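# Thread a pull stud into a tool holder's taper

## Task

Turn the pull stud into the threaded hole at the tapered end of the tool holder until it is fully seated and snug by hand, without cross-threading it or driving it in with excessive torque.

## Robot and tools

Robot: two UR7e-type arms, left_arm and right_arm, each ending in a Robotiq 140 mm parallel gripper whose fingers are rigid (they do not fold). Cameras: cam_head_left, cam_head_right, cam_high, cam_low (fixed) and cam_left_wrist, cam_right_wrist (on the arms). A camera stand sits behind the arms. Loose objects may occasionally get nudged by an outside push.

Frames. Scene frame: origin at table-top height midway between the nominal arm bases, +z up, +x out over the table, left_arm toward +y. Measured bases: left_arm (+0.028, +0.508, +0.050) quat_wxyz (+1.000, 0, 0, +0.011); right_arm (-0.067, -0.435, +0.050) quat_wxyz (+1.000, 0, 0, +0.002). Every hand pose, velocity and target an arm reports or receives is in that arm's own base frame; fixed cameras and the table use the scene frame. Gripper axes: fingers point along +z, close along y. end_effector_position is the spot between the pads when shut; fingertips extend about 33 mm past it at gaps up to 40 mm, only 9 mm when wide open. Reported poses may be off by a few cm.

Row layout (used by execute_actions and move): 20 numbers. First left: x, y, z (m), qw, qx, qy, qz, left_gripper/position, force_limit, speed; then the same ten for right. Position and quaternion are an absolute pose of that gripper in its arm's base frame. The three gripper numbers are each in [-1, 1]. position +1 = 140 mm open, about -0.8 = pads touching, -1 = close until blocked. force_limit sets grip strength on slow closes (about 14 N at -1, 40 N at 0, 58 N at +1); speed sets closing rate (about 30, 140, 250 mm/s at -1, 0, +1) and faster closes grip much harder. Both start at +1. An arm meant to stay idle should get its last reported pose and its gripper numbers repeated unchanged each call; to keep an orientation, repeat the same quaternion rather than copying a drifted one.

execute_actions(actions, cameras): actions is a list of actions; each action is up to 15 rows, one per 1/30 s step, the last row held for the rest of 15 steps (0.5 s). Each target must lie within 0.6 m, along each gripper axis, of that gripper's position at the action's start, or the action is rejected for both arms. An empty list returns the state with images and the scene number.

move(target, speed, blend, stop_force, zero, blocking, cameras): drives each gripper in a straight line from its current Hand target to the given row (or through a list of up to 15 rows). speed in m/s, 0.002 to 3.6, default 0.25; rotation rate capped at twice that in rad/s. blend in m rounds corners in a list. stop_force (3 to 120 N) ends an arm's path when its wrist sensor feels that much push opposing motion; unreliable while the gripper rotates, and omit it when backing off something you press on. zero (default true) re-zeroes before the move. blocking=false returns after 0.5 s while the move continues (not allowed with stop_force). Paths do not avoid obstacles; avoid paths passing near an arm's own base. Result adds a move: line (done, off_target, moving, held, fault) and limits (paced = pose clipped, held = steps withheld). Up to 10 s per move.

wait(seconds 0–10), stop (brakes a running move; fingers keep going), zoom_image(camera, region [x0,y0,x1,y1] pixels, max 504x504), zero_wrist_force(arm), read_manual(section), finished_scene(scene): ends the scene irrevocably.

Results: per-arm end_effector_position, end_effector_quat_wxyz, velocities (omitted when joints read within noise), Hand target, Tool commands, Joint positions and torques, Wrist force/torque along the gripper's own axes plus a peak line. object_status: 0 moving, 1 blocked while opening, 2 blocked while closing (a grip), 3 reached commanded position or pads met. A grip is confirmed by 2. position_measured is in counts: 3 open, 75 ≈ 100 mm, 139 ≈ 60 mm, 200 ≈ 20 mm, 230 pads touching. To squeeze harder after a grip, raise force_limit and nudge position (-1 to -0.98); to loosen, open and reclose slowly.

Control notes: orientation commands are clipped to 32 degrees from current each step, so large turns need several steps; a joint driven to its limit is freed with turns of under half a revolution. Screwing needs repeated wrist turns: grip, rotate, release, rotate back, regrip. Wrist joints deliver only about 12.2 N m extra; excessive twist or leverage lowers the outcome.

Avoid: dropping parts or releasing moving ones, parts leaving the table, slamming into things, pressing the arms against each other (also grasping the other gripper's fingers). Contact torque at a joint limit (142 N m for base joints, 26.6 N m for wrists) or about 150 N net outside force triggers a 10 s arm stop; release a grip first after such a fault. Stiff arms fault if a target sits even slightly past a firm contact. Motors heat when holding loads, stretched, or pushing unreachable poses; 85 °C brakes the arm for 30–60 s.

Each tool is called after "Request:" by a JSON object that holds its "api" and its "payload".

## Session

Request:
{"api": "execute_actions", "payload": {"actions": []}}

Request:
{"api": "zoom_image", "payload": {"camera": "cam_low", "region": [420, 230, 600, 350]}}

Scene clock: 0.00 s.
left_arm: end_effector_position=(+0.1357, +0.0020, +0.3243) position_measured=3 object_status=3 end_effector_quat_wxyz=(+0.678, -0.075, -0.663, +0.310) | right_arm: end_effector_position=(+0.3914, +0.1795, +0.1970) position_measured=3 object_status=3 end_effector_quat_wxyz=(+0.063, +0.860, +0.288, +0.417)
Joint positions: left_arm=[-0.083 -1.361 1.865 -0.383 -1.967 0.588] | right_arm=[0.033 -2.196 2.688 -2.928 -1.464 2.578]
Joint velocities: within noise
Joint torques (N m): no reading
Wrist force (N): no reading
Wrist torque (N m): no reading
Wrist force, peak (N): no reading
Hand target: left_arm +0.1357, +0.0020, +0.3243; +0.678, -0.075, -0.663, +0.310 | right_arm +0.3914, +0.1795, +0.1970; +0.063, +0.860, +0.288, +0.417
Tool commands: left_gripper/position=+1.0 left_gripper/force_limit=+1.0 left_gripper/speed=+1.0 right_gripper/position=+1.0 right_gripper/force_limit=+1.0 right_gripper/speed=+1.0

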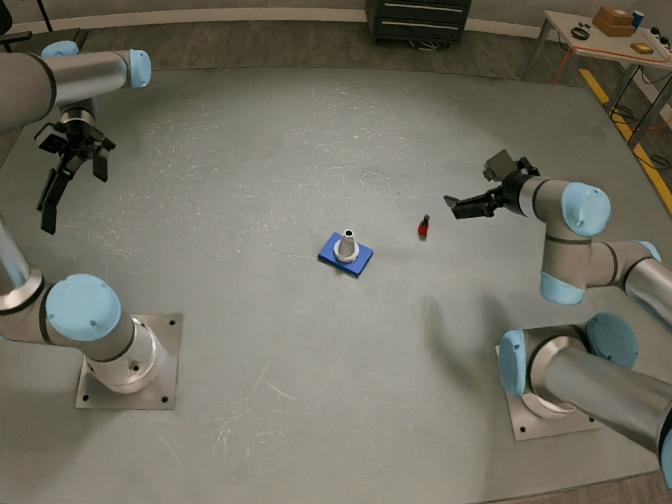

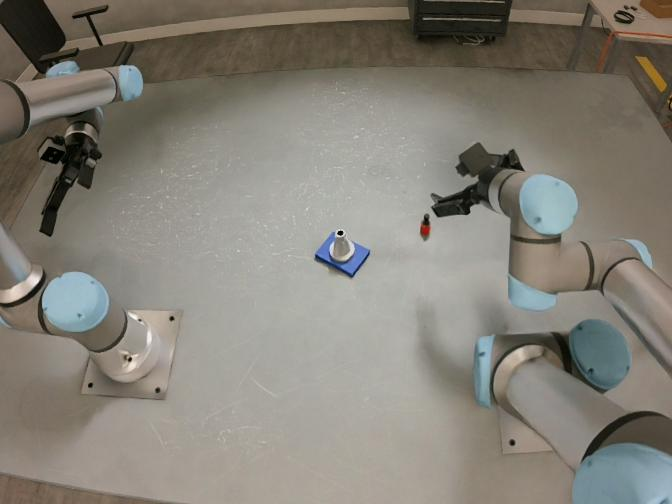

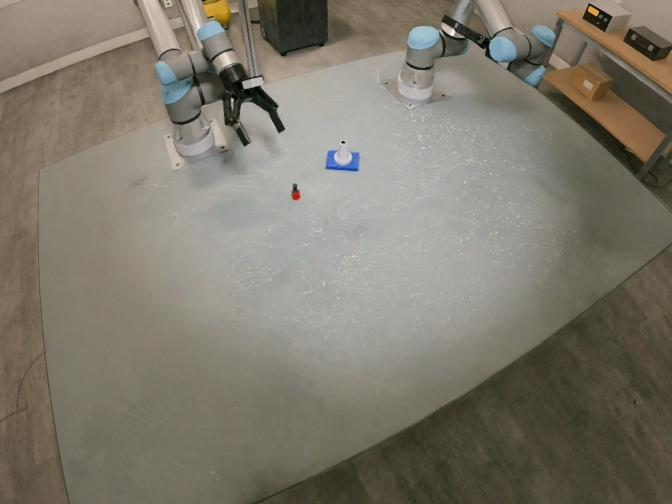

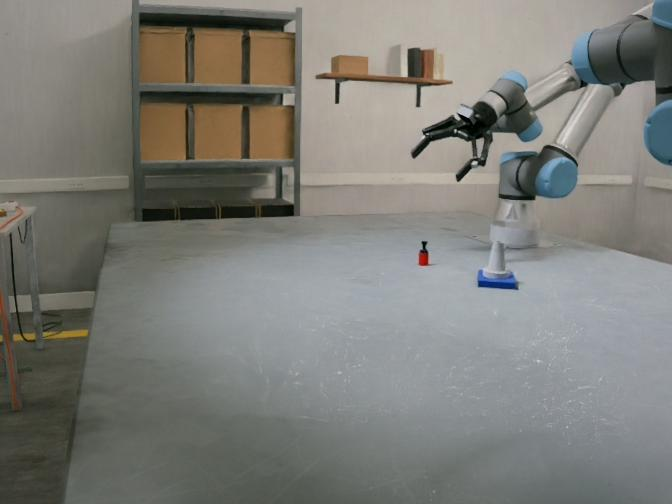

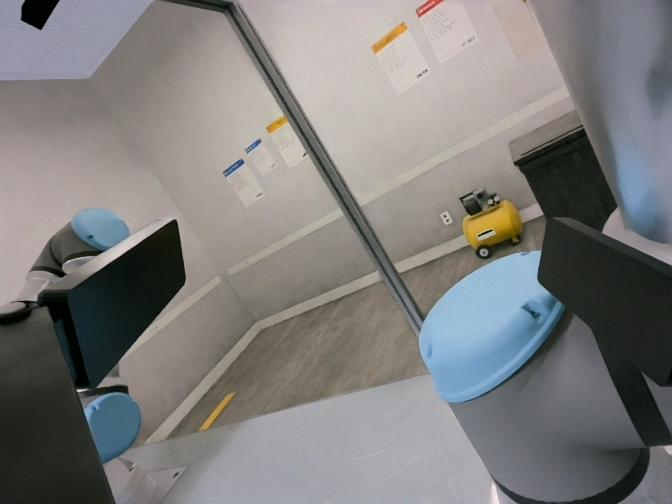

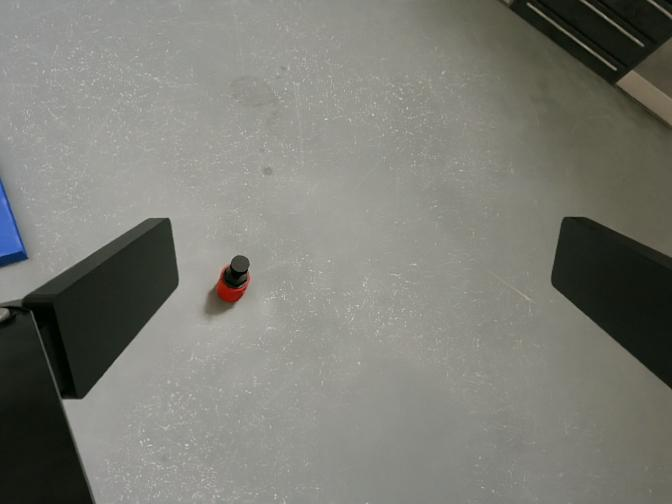

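Scaled by 2.800 from the camera's 672x504 image, which has a finer 960x720 frame.

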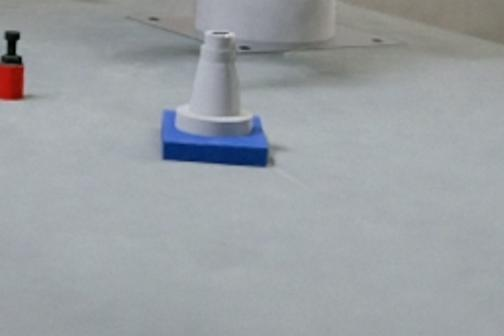

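Request:
{"api": "move", "payload": {"target": [0.1357,0.0020,0.3243,0.678,-0.075,-0.663,0.310,1,1,1,0.41,0.32,0.25,0,1,0,0,1,1,1], "speed": 0.3, "cameras": ["cam_right_wrist"]}}

Request:
{"api": "zoom_image", "payload": {"camera": "cam_right_wrist", "region": [380, 80, 540, 240]}}

Scene clock: 9.93 s.
left_arm: end_effector_position=(+0.1357, +0.0020, +0.3243) position_measured=3 object_status=3 end_effector_quat_wxyz=(+0.678, -0.075, -0.663, +0.310) | right_arm: end_effector_position=(+0.4101, +0.3199, +0.2499) position_measured=3 object_status=3 end_effector_quat_wxyz=(+0.000, +1.000, +0.000, +0.000)
Joint positions: left_arm=[-0.083 -1.361 1.865 -0.384 -1.967 0.588] | right_arm=[0.403 -1.543 1.61 -1.638 -1.571 3.545]
Joint torques (N m): left_arm=[9.84 -36.17 -24.36 -0.23 -1.07 -1.77] | right_arm=[6.14 -31.81 -32.24 -1.32 -0.72 0.23]
Wrist force (N): left_arm=[0.0 -0.1 0.2] | right_arm=[-1.6 0.8 -0.9]
Wrist torque (N m): left_arm=[-0.02 0.01 0.06] | right_arm=[0.18 0.10 0.41]
Wrist force, peak (N): left_arm=[-0.3 0.6 0.1] | right_arm=[-1.7 0.8 -1.4]
Hand target: left_arm +0.1357, +0.0020, +0.3243; +0.678, -0.075, -0.663, +0.310 | right_arm +0.4100, +0.3200, +0.2500; +0.000, +1.000, +0.000, +0.000
Off the commanded pose: left_arm 0.000 m, 0 deg | right_arm 0.000 m, 0 deg.
move: done
Images, in order (width x height): cam_right_wrist 672x504.

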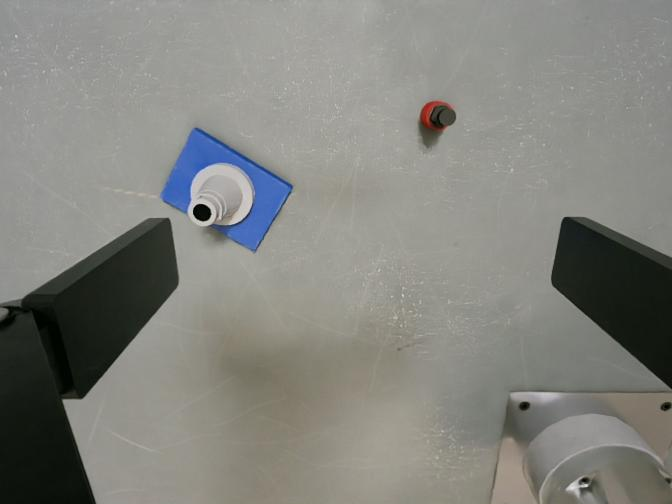

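Scaled by 3.150 from the camera's 672x504 image, which has a finer 960x720 frame.

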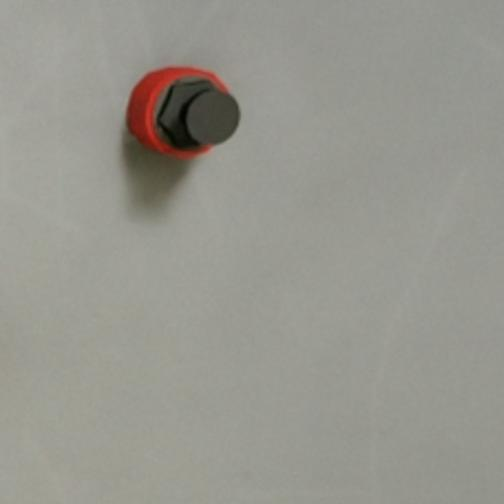

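Request:
{"api": "move", "payload": {"target": [0.1357,0.0020,0.3243,0.678,-0.075,-0.663,0.310,1,1,1,0.43,0.235,0.1,0,1,0,0,-0.25,-1,-1], "speed": 0.2, "cameras": ["cam_right_wrist"]}}

Request:
{"api": "zoom_image", "payload": {"camera": "cam_right_wrist", "region": [290, 90, 430, 230]}}

Scene clock: 26.27 s.
left_arm: end_effector_position=(+0.1357, +0.0020, +0.3243) position_measured=3 object_status=3 end_effector_quat_wxyz=(+0.678, -0.075, -0.663, +0.310) | right_arm: end_effector_position=(+0.4300, +0.2350, +0.1000) position_measured=160 object_status=0 end_effector_quat_wxyz=(+0.000, +1.000, +0.000, +0.000)
Joint positions: left_arm=[-0.083 -1.361 1.865 -0.384 -1.967 0.588] | right_arm=[0.225 -1.521 1.986 -2.036 -1.571 3.366]
Joint torques (N m): left_arm=[9.4 -35.45 -24.71 0.04 -2.02 -1.1] | right_arm=[8.14 -37.09 -16.02 -4.31 -1.77 -0.34]
Wrist force (N): left_arm=[0.0 0.2 0.0] | right_arm=[-1.8 0.0 -1.1]
Wrist torque (N m): left_arm=[0.05 -0.02 0.06] | right_arm=[0.08 0.13 0.27]
Wrist force, peak (N): left_arm=[-0.5 0.4 0.0] | right_arm=[-2.0 -0.5 -3.5]
Hand target: left_arm +0.1357, +0.0020, +0.3243; +0.678, -0.075, -0.663, +0.310 | right_arm +0.4300, +0.2350, +0.1000; +0.000, +1.000, +0.000, +0.000
Off the commanded pose: left_arm 0.000 m, 0 deg | right_arm 0.000 m, 0 deg.
move: done
Images, in order (width x height): cam_right_wrist 672x504.

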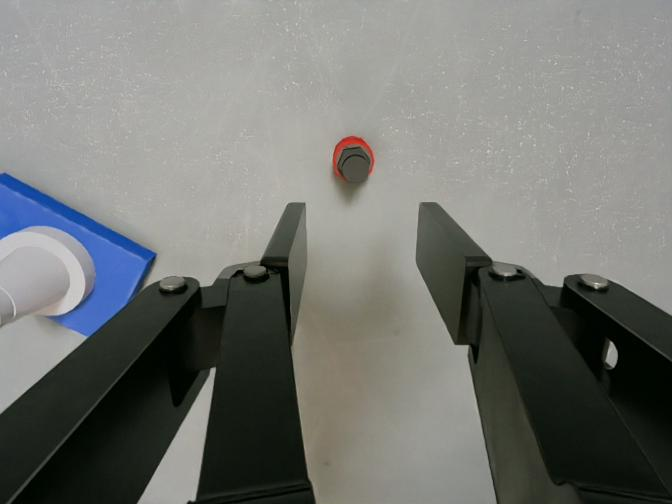

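Scaled by 3.600 from the camera's 672x504 image, which has a finer 960x720 frame.

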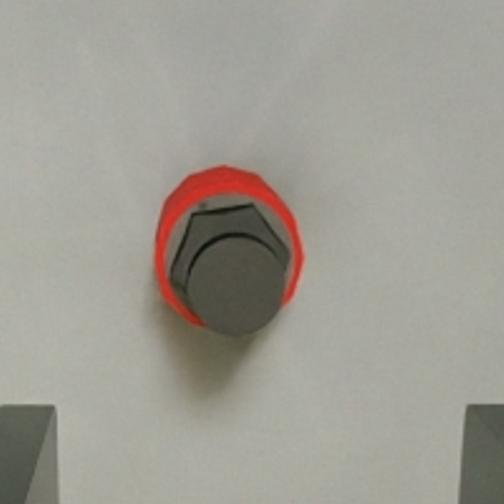

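Request:
{"api": "move", "payload": {"target": [[0.1357,0.0020,0.3243,0.678,-0.075,-0.663,0.310,1,1,1,0.448,0.2335,0.022,0,1,0,0,-0.25,-1,-1],[0.1357,0.0020,0.3243,0.678,-0.075,-0.663,0.310,1,1,1,0.448,0.2335,0.022,0,1,0,0,-1,1,-1]], "speed": 0.08, "cameras": ["cam_right_wrist"]}}

Request:
{"api": "zoom_image", "payload": {"camera": "cam_right_wrist", "region": [280, 170, 420, 300]}}

Request:
{"api": "zoom_image", "payload": {"camera": "cam_right_wrist", "region": [0, 100, 300, 300]}}

Scene clock: 41.90 s.
left_arm: end_effector_position=(+0.1357, +0.0020, +0.3243) position_measured=3 object_status=3 end_effector_quat_wxyz=(+0.678, -0.075, -0.663, +0.310) | right_arm: end_effector_position=(+0.4480, +0.2336, +0.0221) position_measured=213 object_status=0 end_effector_quat_wxyz=(+0.000, +1.000, +0.000, +0.000)
Joint positions: left_arm=[-0.083 -1.361 1.865 -0.384 -1.967 0.588] | right_arm=[0.214 -1.376 2.055 -2.25 -1.571 3.355]
Joint torques (N m): left_arm=[8.98 -33.12 -24.02 0.32 -2.06 -0.37] | right_arm=[-11.87 -17.83 -6.95 0.98 -5.2 0.5]
Wrist force (N): left_arm=[-0.1 0.3 0.0] | right_arm=[-3.6 -13.3 -19.2]
Wrist torque (N m): left_arm=[0.06 0.01 0.06] | right_arm=[0.50 0.17 0.41]
Wrist force, peak (N): left_arm=[0.1 0.7 0.2] | right_arm=[-3.4 -13.5 -19.3]
Hand target: left_arm +0.1357, +0.0020, +0.3243; +0.678, -0.075, -0.663, +0.310 | right_arm +0.4480, +0.2335, +0.0220; +0.000, +1.000, +0.000, +0.000
Off the commanded pose: left_arm 0.000 m, 0 deg | right_arm 0.000 m, 0 deg.
move: done
Images, in order (width x height): cam_right_wrist 672x504.

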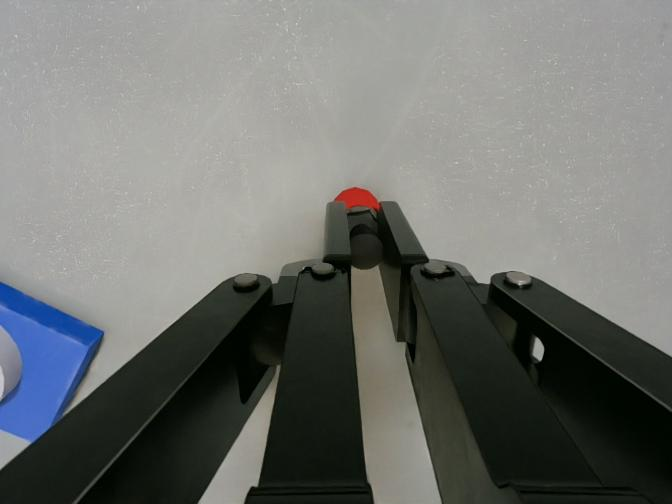

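Scaled by 3.600 from the camera's 672x504 image, which has a finer 960x720 frame.

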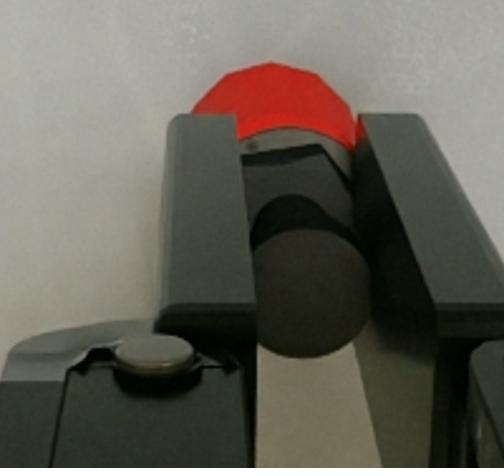

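Scaled by 1.680 from the camera's 672x504 image, which has a finer 960x720 frame.

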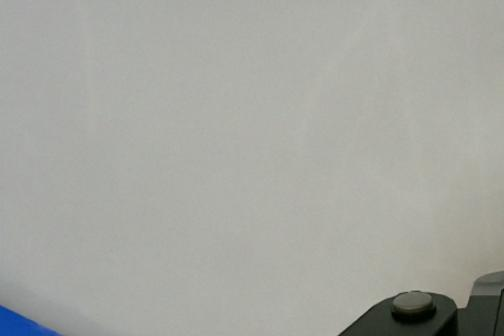

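Request:
{"api": "move", "payload": {"target": [[0.25,-0.02,0.36,0.678,-0.075,-0.663,0.310,1,1,1,0.448,0.2335,0.11,0,1,0,0,-1,1,-1],[0.60,-0.2,0.36,0.7071,0,-0.7071,0,1,1,1,0.41,0.38,0.13,0,1,0,0,-1,1,-1],[0.60,-0.505,0.2,0.7071,0,-0.7071,0,1,1,1,0.375,0.442,0.13,0,0.7071,0.7071,0,-1,1,-1],[0.445,-0.505,0.1,0.7071,0,-0.7071,0,1,1,1,0.376,0.443,0.12,0,0.7071,0.7071,0,-1,1,-1]], "speed": 0.25, "blend": [0.02,0.03,0.03,0], "cameras": ["cam_right_wrist","cam_left_wrist","cam_low"]}}

Request:
{"api": "zoom_image", "payload": {"camera": "cam_left_wrist", "region": [260, 130, 430, 330]}}

Request:
{"api": "zoom_image", "payload": {"camera": "cam_right_wrist", "region": [290, 140, 430, 290]}}

Scene clock: 65.83 s.
left_arm: end_effector_position=(+0.4143, -0.1073, +0.3575) position_measured=3 object_status=3 end_effector_quat_wxyz=(+0.700, -0.037, -0.694, +0.163) | right_arm: end_effector_position=(+0.4257, +0.3195, +0.1216) position_measured=213 object_status=2 end_effector_quat_wxyz=(+0.000, +1.000, +0.000, +0.000) end_effector_velocity=(+0.000, -0.002, -0.001) end_effector_angular_velocity=(+0.000, +0.001, +0.002)
Joint positions: left_arm=[-0.259 -0.713 0.696 0.053 -2.005 0.297] | right_arm=[0.391 -1.444 1.84 -1.966 -1.571 3.532]
Joint velocities: left_arm=[within noise] | right_arm=[-0.004 -0.001 0.003 -0.001 0 -0.005]
Joint torques (N m): left_arm=[9.03 -46.81 -28.58 0.1 -2.02 1.92] | right_arm=[-9.43 -42.9 -17.68 -4.43 -1.89 -1.34]
Wrist force (N): left_arm=[0.1 0.9 -0.3] | right_arm=[-1.9 0.2 -1.6]
Wrist torque (N m): left_arm=[0.04 -0.01 -0.04] | right_arm=[0.04 0.16 0.29]
Wrist force, peak (N): left_arm=[-4.4 -10.5 -8.4] | right_arm=[-3.4 -13.9 -22.1]
Hand target: left_arm +0.4144, -0.1074, +0.3573; +0.700, -0.037, -0.694, +0.163 | right_arm +0.4257, +0.3194, +0.1217; +0.000, +1.000, +0.000, +0.000
Off the commanded pose: left_arm 0.475 m, 19 deg | right_arm 0.133 m, 90 deg.
move: held (left_arm; a check stopped the path), off_target (right_arm; braked when a check withheld steps of left_arm); path passed 1 of 4 targets; limits=held
pose unreachable (left arm): on one or more control steps of this call, first in action 0 (counted from 0), this arm could not follow its commanded pose, so it was not sent that pose on those steps. It may still have moved: this result reports where it is.
cause: moving toward the commanded pose would bring two parts of the arm too close to each other (its gripper and another part of the arm, with joints 4 (wrist 1) to 6 (wrist 3) between them, 4 mm apart when it was first held).
Images, in order (width x height): cam_low 672x504, cam_left_wrist 672x504, cam_right_wrist 672x504.

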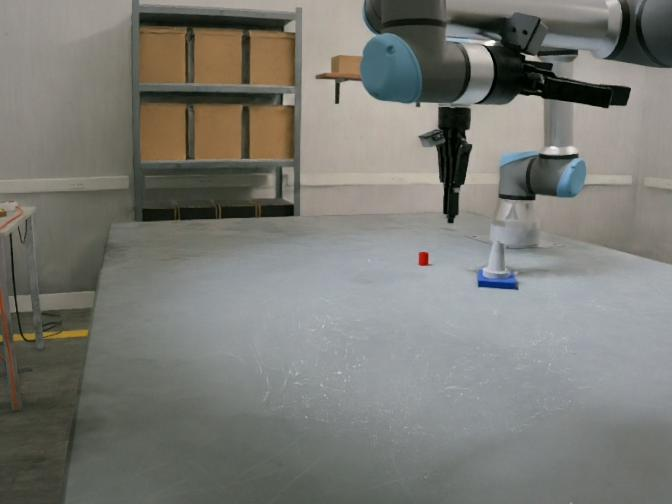

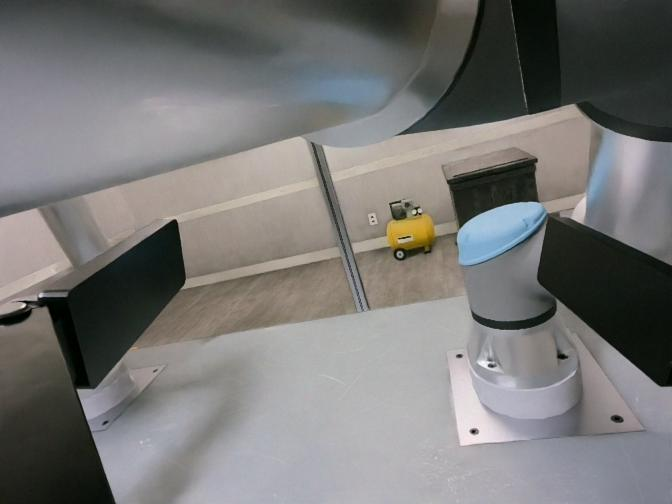

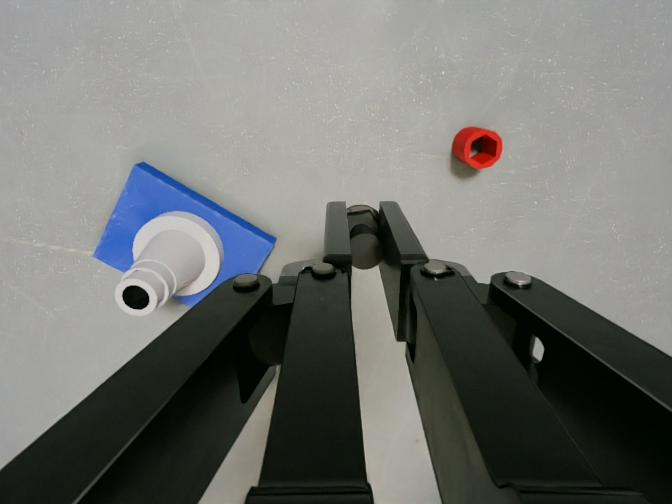

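Scaled by 2.520 from the camera's 672x504 image, which has a finer 960x720 frame.

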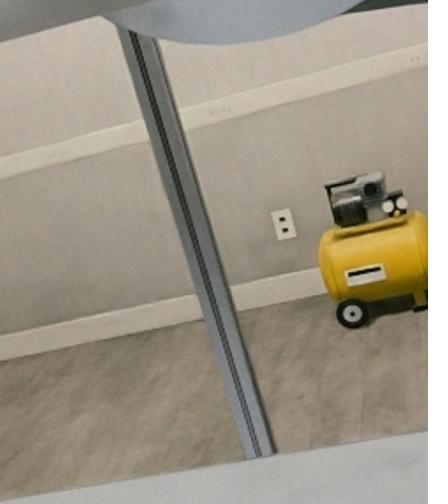

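Scaled by 3.360 from the camera's 672x504 image, which has a finer 960x720 frame.

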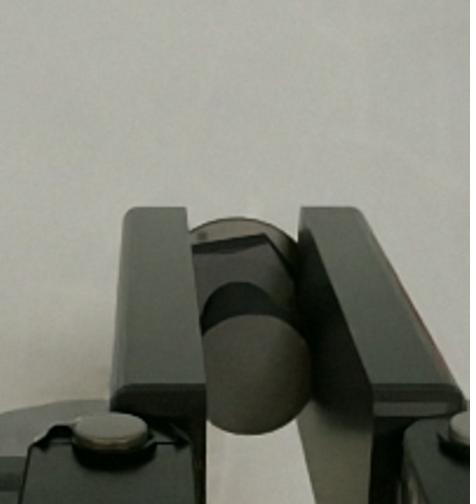

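Request:
{"api": "move", "payload": {"target": [[0.50,-0.10,0.32,0.6033,0.369,-0.6033,0.369,1,1,1,0.40,0.40,0.13,0,0.924,0.383,0,-1,1,-1],[0.36,-0.33,0.1,0.6033,0.369,-0.6033,0.369,1,1,1,0.376,0.4436,0.12,0,0.7071,0.7071,0,-1,1,-1]], "speed": 0.25, "blend": [0.02,0], "cameras": ["cam_right_wrist","cam_left_wrist"]}}

Request:
{"api": "zoom_image", "payload": {"camera": "cam_left_wrist", "region": [260, 130, 430, 330]}}

Scene clock: 84.33 s.
left_arm: end_effector_position=(+0.4150, -0.1073, +0.3571) position_measured=3 object_status=3 end_effector_quat_wxyz=(+0.700, -0.035, -0.694, +0.164) | right_arm: end_effector_position=(+0.4237, +0.3257, +0.1224) position_measured=213 object_status=2 end_effector_quat_wxyz=(+0.000, +1.000, +0.031, +0.000)
Joint positions: left_arm=[-0.257 -0.712 0.696 0.053 -2.008 0.296] | right_arm=[0.403 -1.44 1.833 -1.964 -1.571 3.484]
Joint torques (N m): left_arm=[-7.11 -54.22 -23.9 3.63 2.02 0.66] | right_arm=[-9.74 -28.45 -16.73 -3.06 1.55 0.13]
Wrist force (N): left_arm=[-0.3 0.7 -0.4] | right_arm=[-2.0 0.3 -1.6]
Wrist torque (N m): left_arm=[-0.02 0.07 0.08] | right_arm=[0.06 0.18 0.21]
Wrist force, peak (N): left_arm=[-0.3 3.4 -1.7] | right_arm=[-2.0 -0.1 -1.7]
Hand target: left_arm +0.4149, -0.1073, +0.3571; +0.700, -0.035, -0.694, +0.164 | right_arm +0.4237, +0.3257, +0.1224; +0.000, +1.000, +0.031, +0.000
Off the commanded pose: left_arm 0.345 m, 55 deg | right_arm 0.127 m, 86 deg.
move: held (left_arm; a check stopped the path), off_target (right_arm; braked when a check withheld steps of left_arm); path passed 0 of 2 targets; limits=held
pose unreachable (left arm): on one or more control steps of this call, first in action 0 (counted from 0), this arm could not follow its commanded pose, so it was not sent that pose on those steps. It may still have moved: this result reports where it is.
cause: moving toward the commanded pose would bring two parts of the arm too close to each other (its gripper and another part of the arm, with joints 4 (wrist 1) to 6 (wrist 3) between them, 4 mm apart when it was first held).
Images, in order (width x height): cam_left_wrist 672x504, cam_right_wrist 672x504.

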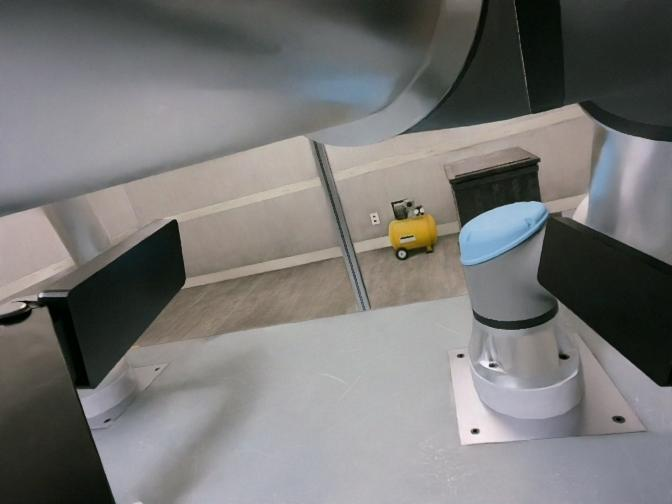

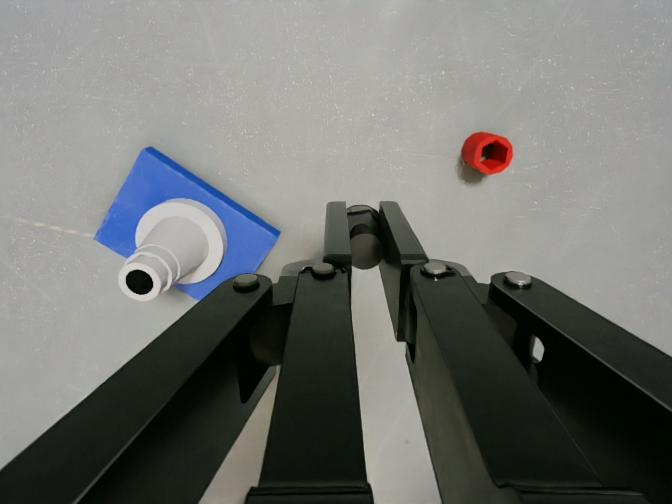

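Scaled by 2.520 from the camera's 672x504 image, which has a finer 960x720 frame.

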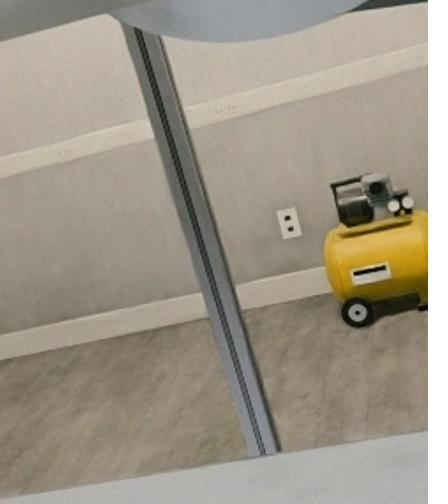

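Request:
{"api": "move", "payload": {"target": [[0.45,-0.12,0.37,0,0,-1,0,1,1,1,0.40,0.40,0.13,0,0.924,0.383,0,-1,1,-1],[0.40,-0.28,0.34,0,-0.5225,0.8526,0,1,1,1,0.376,0.4436,0.12,0,0.7071,0.7071,0,-1,1,-1],[0.37,-0.31,0.12,0.6033,0.369,-0.6033,0.369,1,1,1,0.376,0.4436,0.12,0,0.7071,0.7071,0,-1,1,-1]], "speed": 0.3, "blend": [0.02,0.02,0], "cameras": ["cam_right_wrist","cam_left_wrist","cam_low"]}}

Request:
{"api": "zoom_image", "payload": {"camera": "cam_left_wrist", "region": [260, 130, 430, 330]}}

Scene clock: 101.60 s.
left_arm: end_effector_position=(+0.3748, -0.3059, +0.1503) position_measured=3 object_status=3 end_effector_quat_wxyz=(-0.530, -0.412, +0.664, -0.330) | right_arm: end_effector_position=(+0.3760, +0.4436, +0.1200) position_measured=213 object_status=2 end_effector_quat_wxyz=(+0.000, +0.707, +0.707, +0.000)
Joint positions: left_arm=[-0.331 -1.221 2.068 -1.909 -2.885 -1.046] | right_arm=[0.636 -1.33 1.706 -1.947 -1.571 2.207]
Joint torques (N m): left_arm=[-1.85 -33.69 -17.56 -3 0.06 -0.97] | right_arm=[-9.36 -47.36 -16.56 -1.47 1.75 -0.49]
Wrist force (N): left_arm=[-0.4 2.4 -1.9] | right_arm=[-1.7 0.0 -1.6]
Wrist torque (N m): left_arm=[0.25 0.02 0.02] | right_arm=[0.09 0.09 0.23]
Wrist force, peak (N): left_arm=[-17.4 5.8 2.9] | right_arm=[-2.1 0.3 -1.9]
Hand target: left_arm +0.3748, -0.3059, +0.1503; -0.530, -0.412, +0.664, -0.330 | right_arm +0.3760, +0.4436, +0.1200; +0.000, +0.707, +0.707, +0.000
Off the commanded pose: left_arm 0.031 m, 13 deg | right_arm 0.000 m, 0 deg.
move: held (left_arm; a check stopped the path); path passed 2 of 3 targets; limits=held
pose unreachable (left arm): on one or more control steps of this call, first in action 0 (counted from 0), this arm could not follow its commanded pose, so it was not sent that pose on those steps. It may still have moved: this result reports where it is.
cause: moving toward the commanded pose would bring two parts of the arm too close to each other (its gripper and another part of the arm, with joints 4 (wrist 1) to 6 (wrist 3) between them, 6 mm apart when it was first held).
Images, in order (width x height): cam_low 672x504, cam_left_wrist 672x504, cam_right_wrist 672x504.

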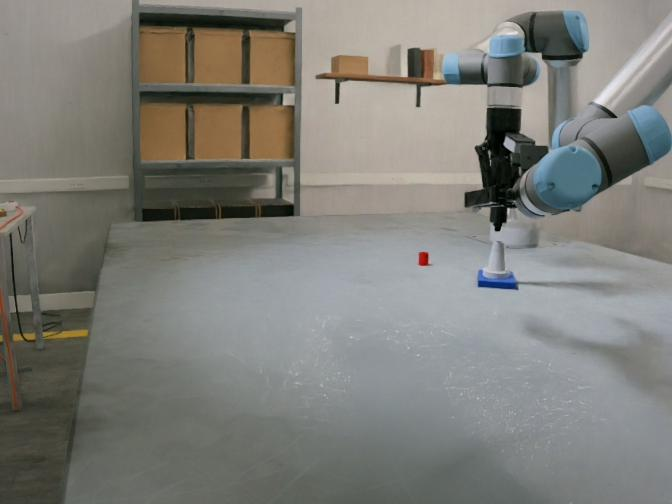

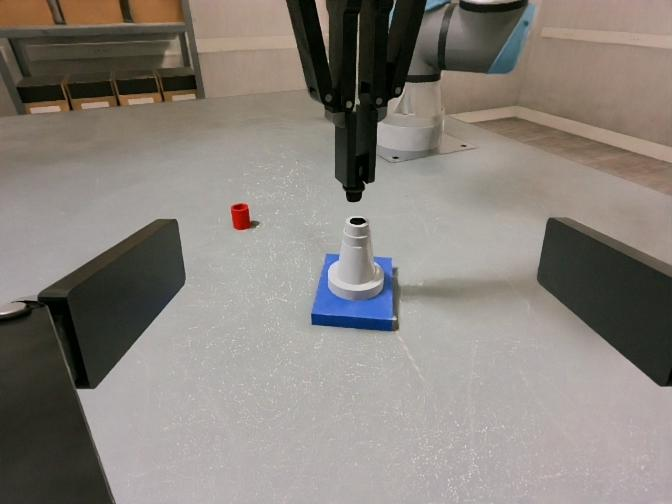

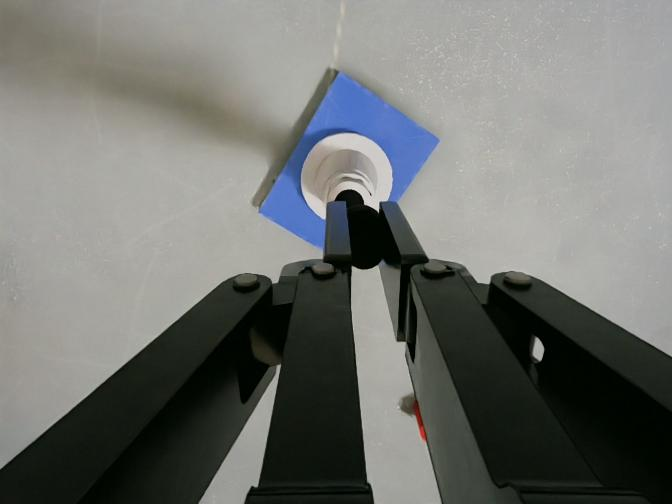

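Scaled by 2.520 from the camera's 672x504 image, which has a finer 960x720 frame.

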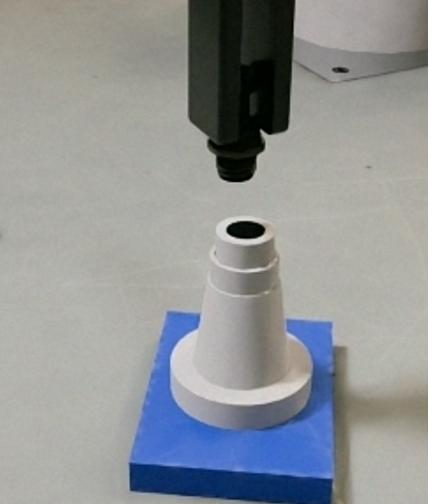

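Request:
{"api": "move", "payload": {"target": [0.3748,-0.3059,0.1503,-0.530,-0.412,0.664,-0.330,1,1,1,0.3733,0.445,0.104,0,0.7071,0.7071,0,-1,1,-1], "speed": 0.05, "cameras": ["cam_right_wrist","cam_left_wrist"]}}

Request:
{"api": "zoom_image", "payload": {"camera": "cam_left_wrist", "region": [310, 160, 400, 260]}}

Request:
{"api": "zoom_image", "payload": {"camera": "cam_right_wrist", "region": [290, 130, 430, 280]}}

Scene clock: 124.53 s.
left_arm: end_effector_position=(+0.3748, -0.3059, +0.1503) position_measured=3 object_status=3 end_effector_quat_wxyz=(-0.530, -0.412, +0.664, -0.330) | right_arm: end_effector_position=(+0.3732, +0.4450, +0.1037) position_measured=213 object_status=2 end_effector_quat_wxyz=(+0.000, +0.707, +0.707, +0.000) end_effector_velocity=(-0.001, +0.000, +0.001) end_effector_angular_velocity=(-0.001, +0.003, +0.001)
Joint positions: left_arm=[-0.331 -1.221 2.067 -1.904 -2.885 -1.041] | right_arm=[0.641 -1.316 1.733 -1.988 -1.571 2.212]
Joint velocities: left_arm=[within noise] | right_arm=[0 0 -0.003 0.006 0.001 0]
Joint torques (N m): left_arm=[8.07 -25.62 -23.5 0.09 -4.2 1.52] | right_arm=[1.51 -43.17 -32.02 -1.45 1.61 0.23]
Wrist force (N): left_arm=[-0.4 2.2 -1.7] | right_arm=[-1.9 0.2 -1.5]
Wrist torque (N m): left_arm=[0.20 0.04 -0.19] | right_arm=[0.13 0.13 0.23]
Wrist force, peak (N): left_arm=[-0.3 2.8 -2.1] | right_arm=[-1.9 0.1 -2.3]
Hand target: left_arm +0.3748, -0.3059, +0.1503; -0.530, -0.412, +0.664, -0.330 | right_arm +0.3733, +0.4450, +0.1040; +0.000, +0.707, +0.707, +0.000
Off the commanded pose: left_arm 0.000 m, 0 deg | right_arm 0.000 m, 0 deg.
move: done
Images, in order (width x height): cam_left_wrist 672x504, cam_right_wrist 672x504.

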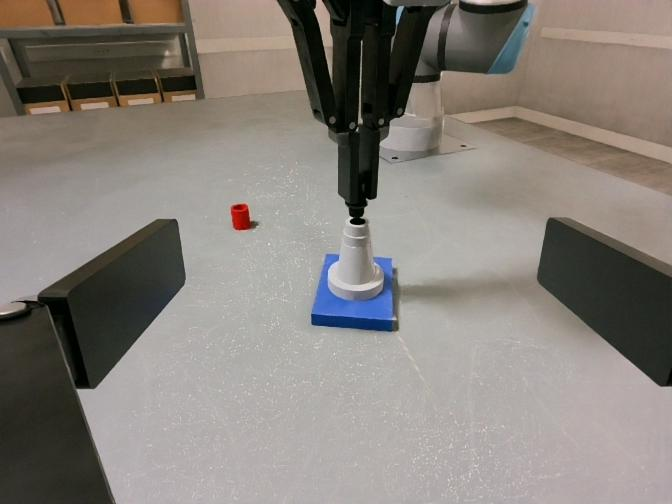

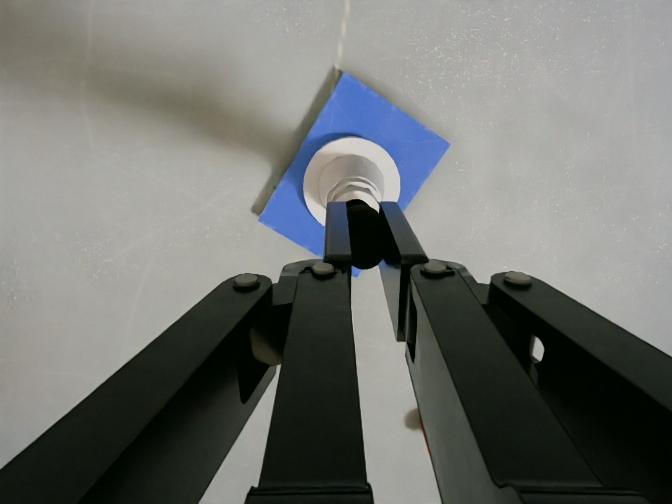

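Scaled by 5.040 from the camera's 672x504 image, which has a finer 960x720 frame.

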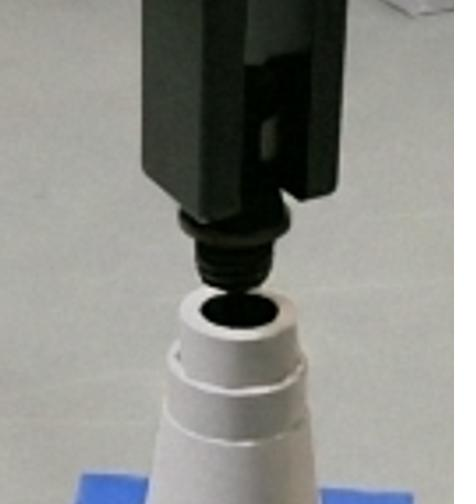

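Scaled by 3.360 from the camera's 672x504 image, which has a finer 960x720 frame.

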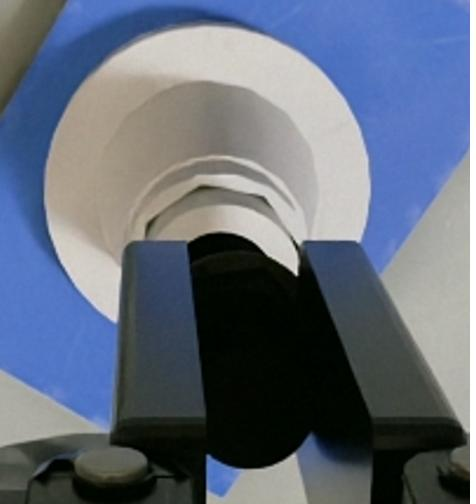

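Request:
{"api": "move", "payload": {"target": [[0.3748,-0.3059,0.1503,-0.530,-0.412,0.664,-0.330,1,1,1,0.3733,0.4432,0.106,0,1,0,0,-1,1,-1],[0.3748,-0.3059,0.1503,-0.530,-0.412,0.664,-0.330,1,1,1,0.3733,0.4414,0.104,0,0.7071,-0.7071,0,-1,1,-1]], "speed": 0.4, "blend": [0.002,0], "cameras": ["cam_right_wrist","cam_left_wrist"]}}

Request:
{"api": "zoom_image", "payload": {"camera": "cam_left_wrist", "region": [310, 160, 400, 260]}}

Request:
{"api": "zoom_image", "payload": {"camera": "cam_right_wrist", "region": [290, 130, 430, 280]}}

Scene clock: 149.87 s.
left_arm: end_effector_position=(+0.3748, -0.3059, +0.1503) position_measured=3 object_status=3 end_effector_quat_wxyz=(-0.530, -0.412, +0.664, -0.330) | right_arm: end_effector_position=(+0.3733, +0.4414, +0.1040) position_measured=213 object_status=2 end_effector_quat_wxyz=(+0.000, +0.707, -0.707, +0.000)
Joint positions: left_arm=[-0.331 -1.221 2.067 -1.904 -2.885 -1.042] | right_arm=[0.636 -1.323 1.741 -1.989 -1.571 5.348]
Joint torques (N m): left_arm=[9.05 -39.5 -14.39 -4.63 -0.28 -1.53] | right_arm=[7.9 -25.28 -29.93 -3.23 -0.85 0.8]
Wrist force (N): left_arm=[-0.5 2.6 -1.6] | right_arm=[-1.8 0.1 -1.6]
Wrist torque (N m): left_arm=[0.28 0.06 -0.19] | right_arm=[0.09 0.09 0.35]
Wrist force, peak (N): left_arm=[-0.5 2.9 -1.9] | right_arm=[-2.4 0.3 -1.7]
Hand target: left_arm +0.3748, -0.3059, +0.1503; -0.530, -0.412, +0.664, -0.330 | right_arm +0.3733, +0.4414, +0.1040; +0.000, +0.707, -0.707, +0.000
Off the commanded pose: left_arm 0.000 m, 0 deg | right_arm 0.000 m, 0 deg.
move: done
Images, in order (width x height): cam_left_wrist 672x504, cam_right_wrist 672x504.

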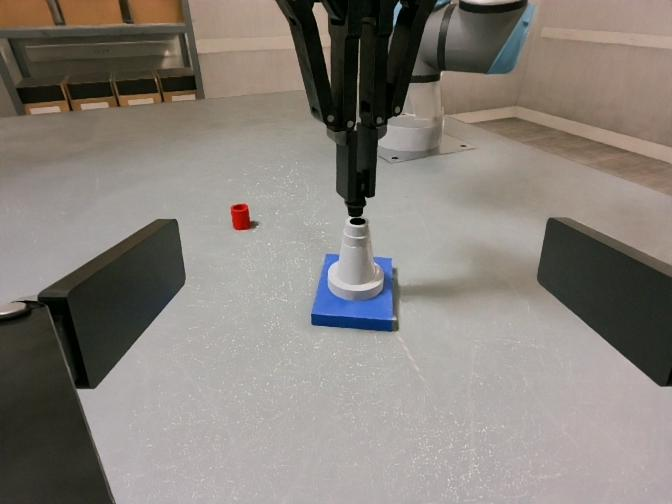

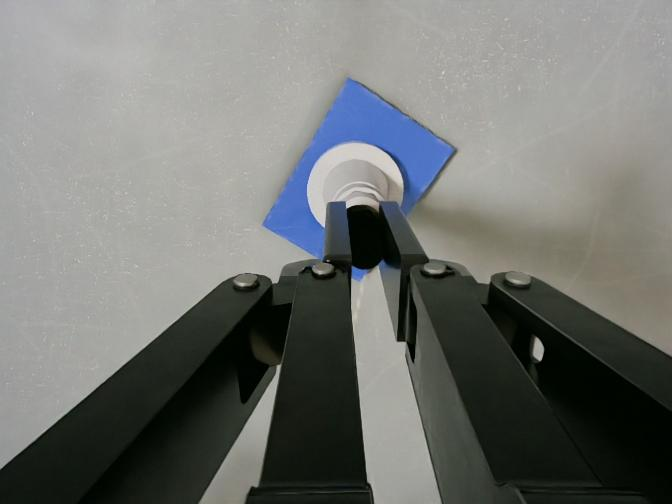

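Scaled by 5.040 from the camera's 672x504 image, which has a finer 960x720 frame.

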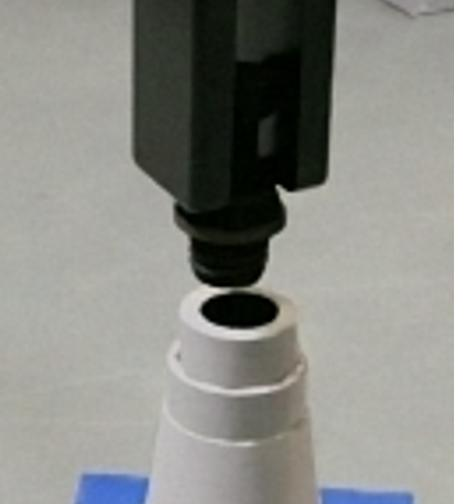

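Scaled by 3.360 from the camera's 672x504 image, which has a finer 960x720 frame.

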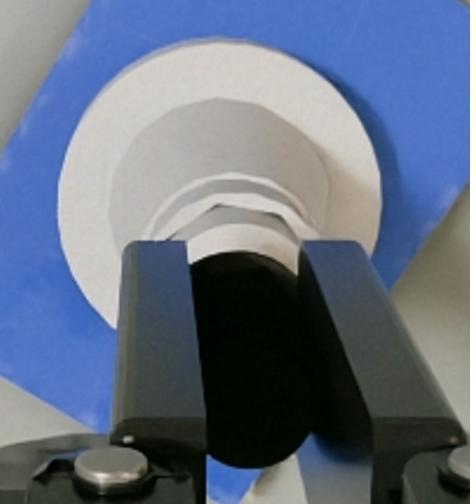

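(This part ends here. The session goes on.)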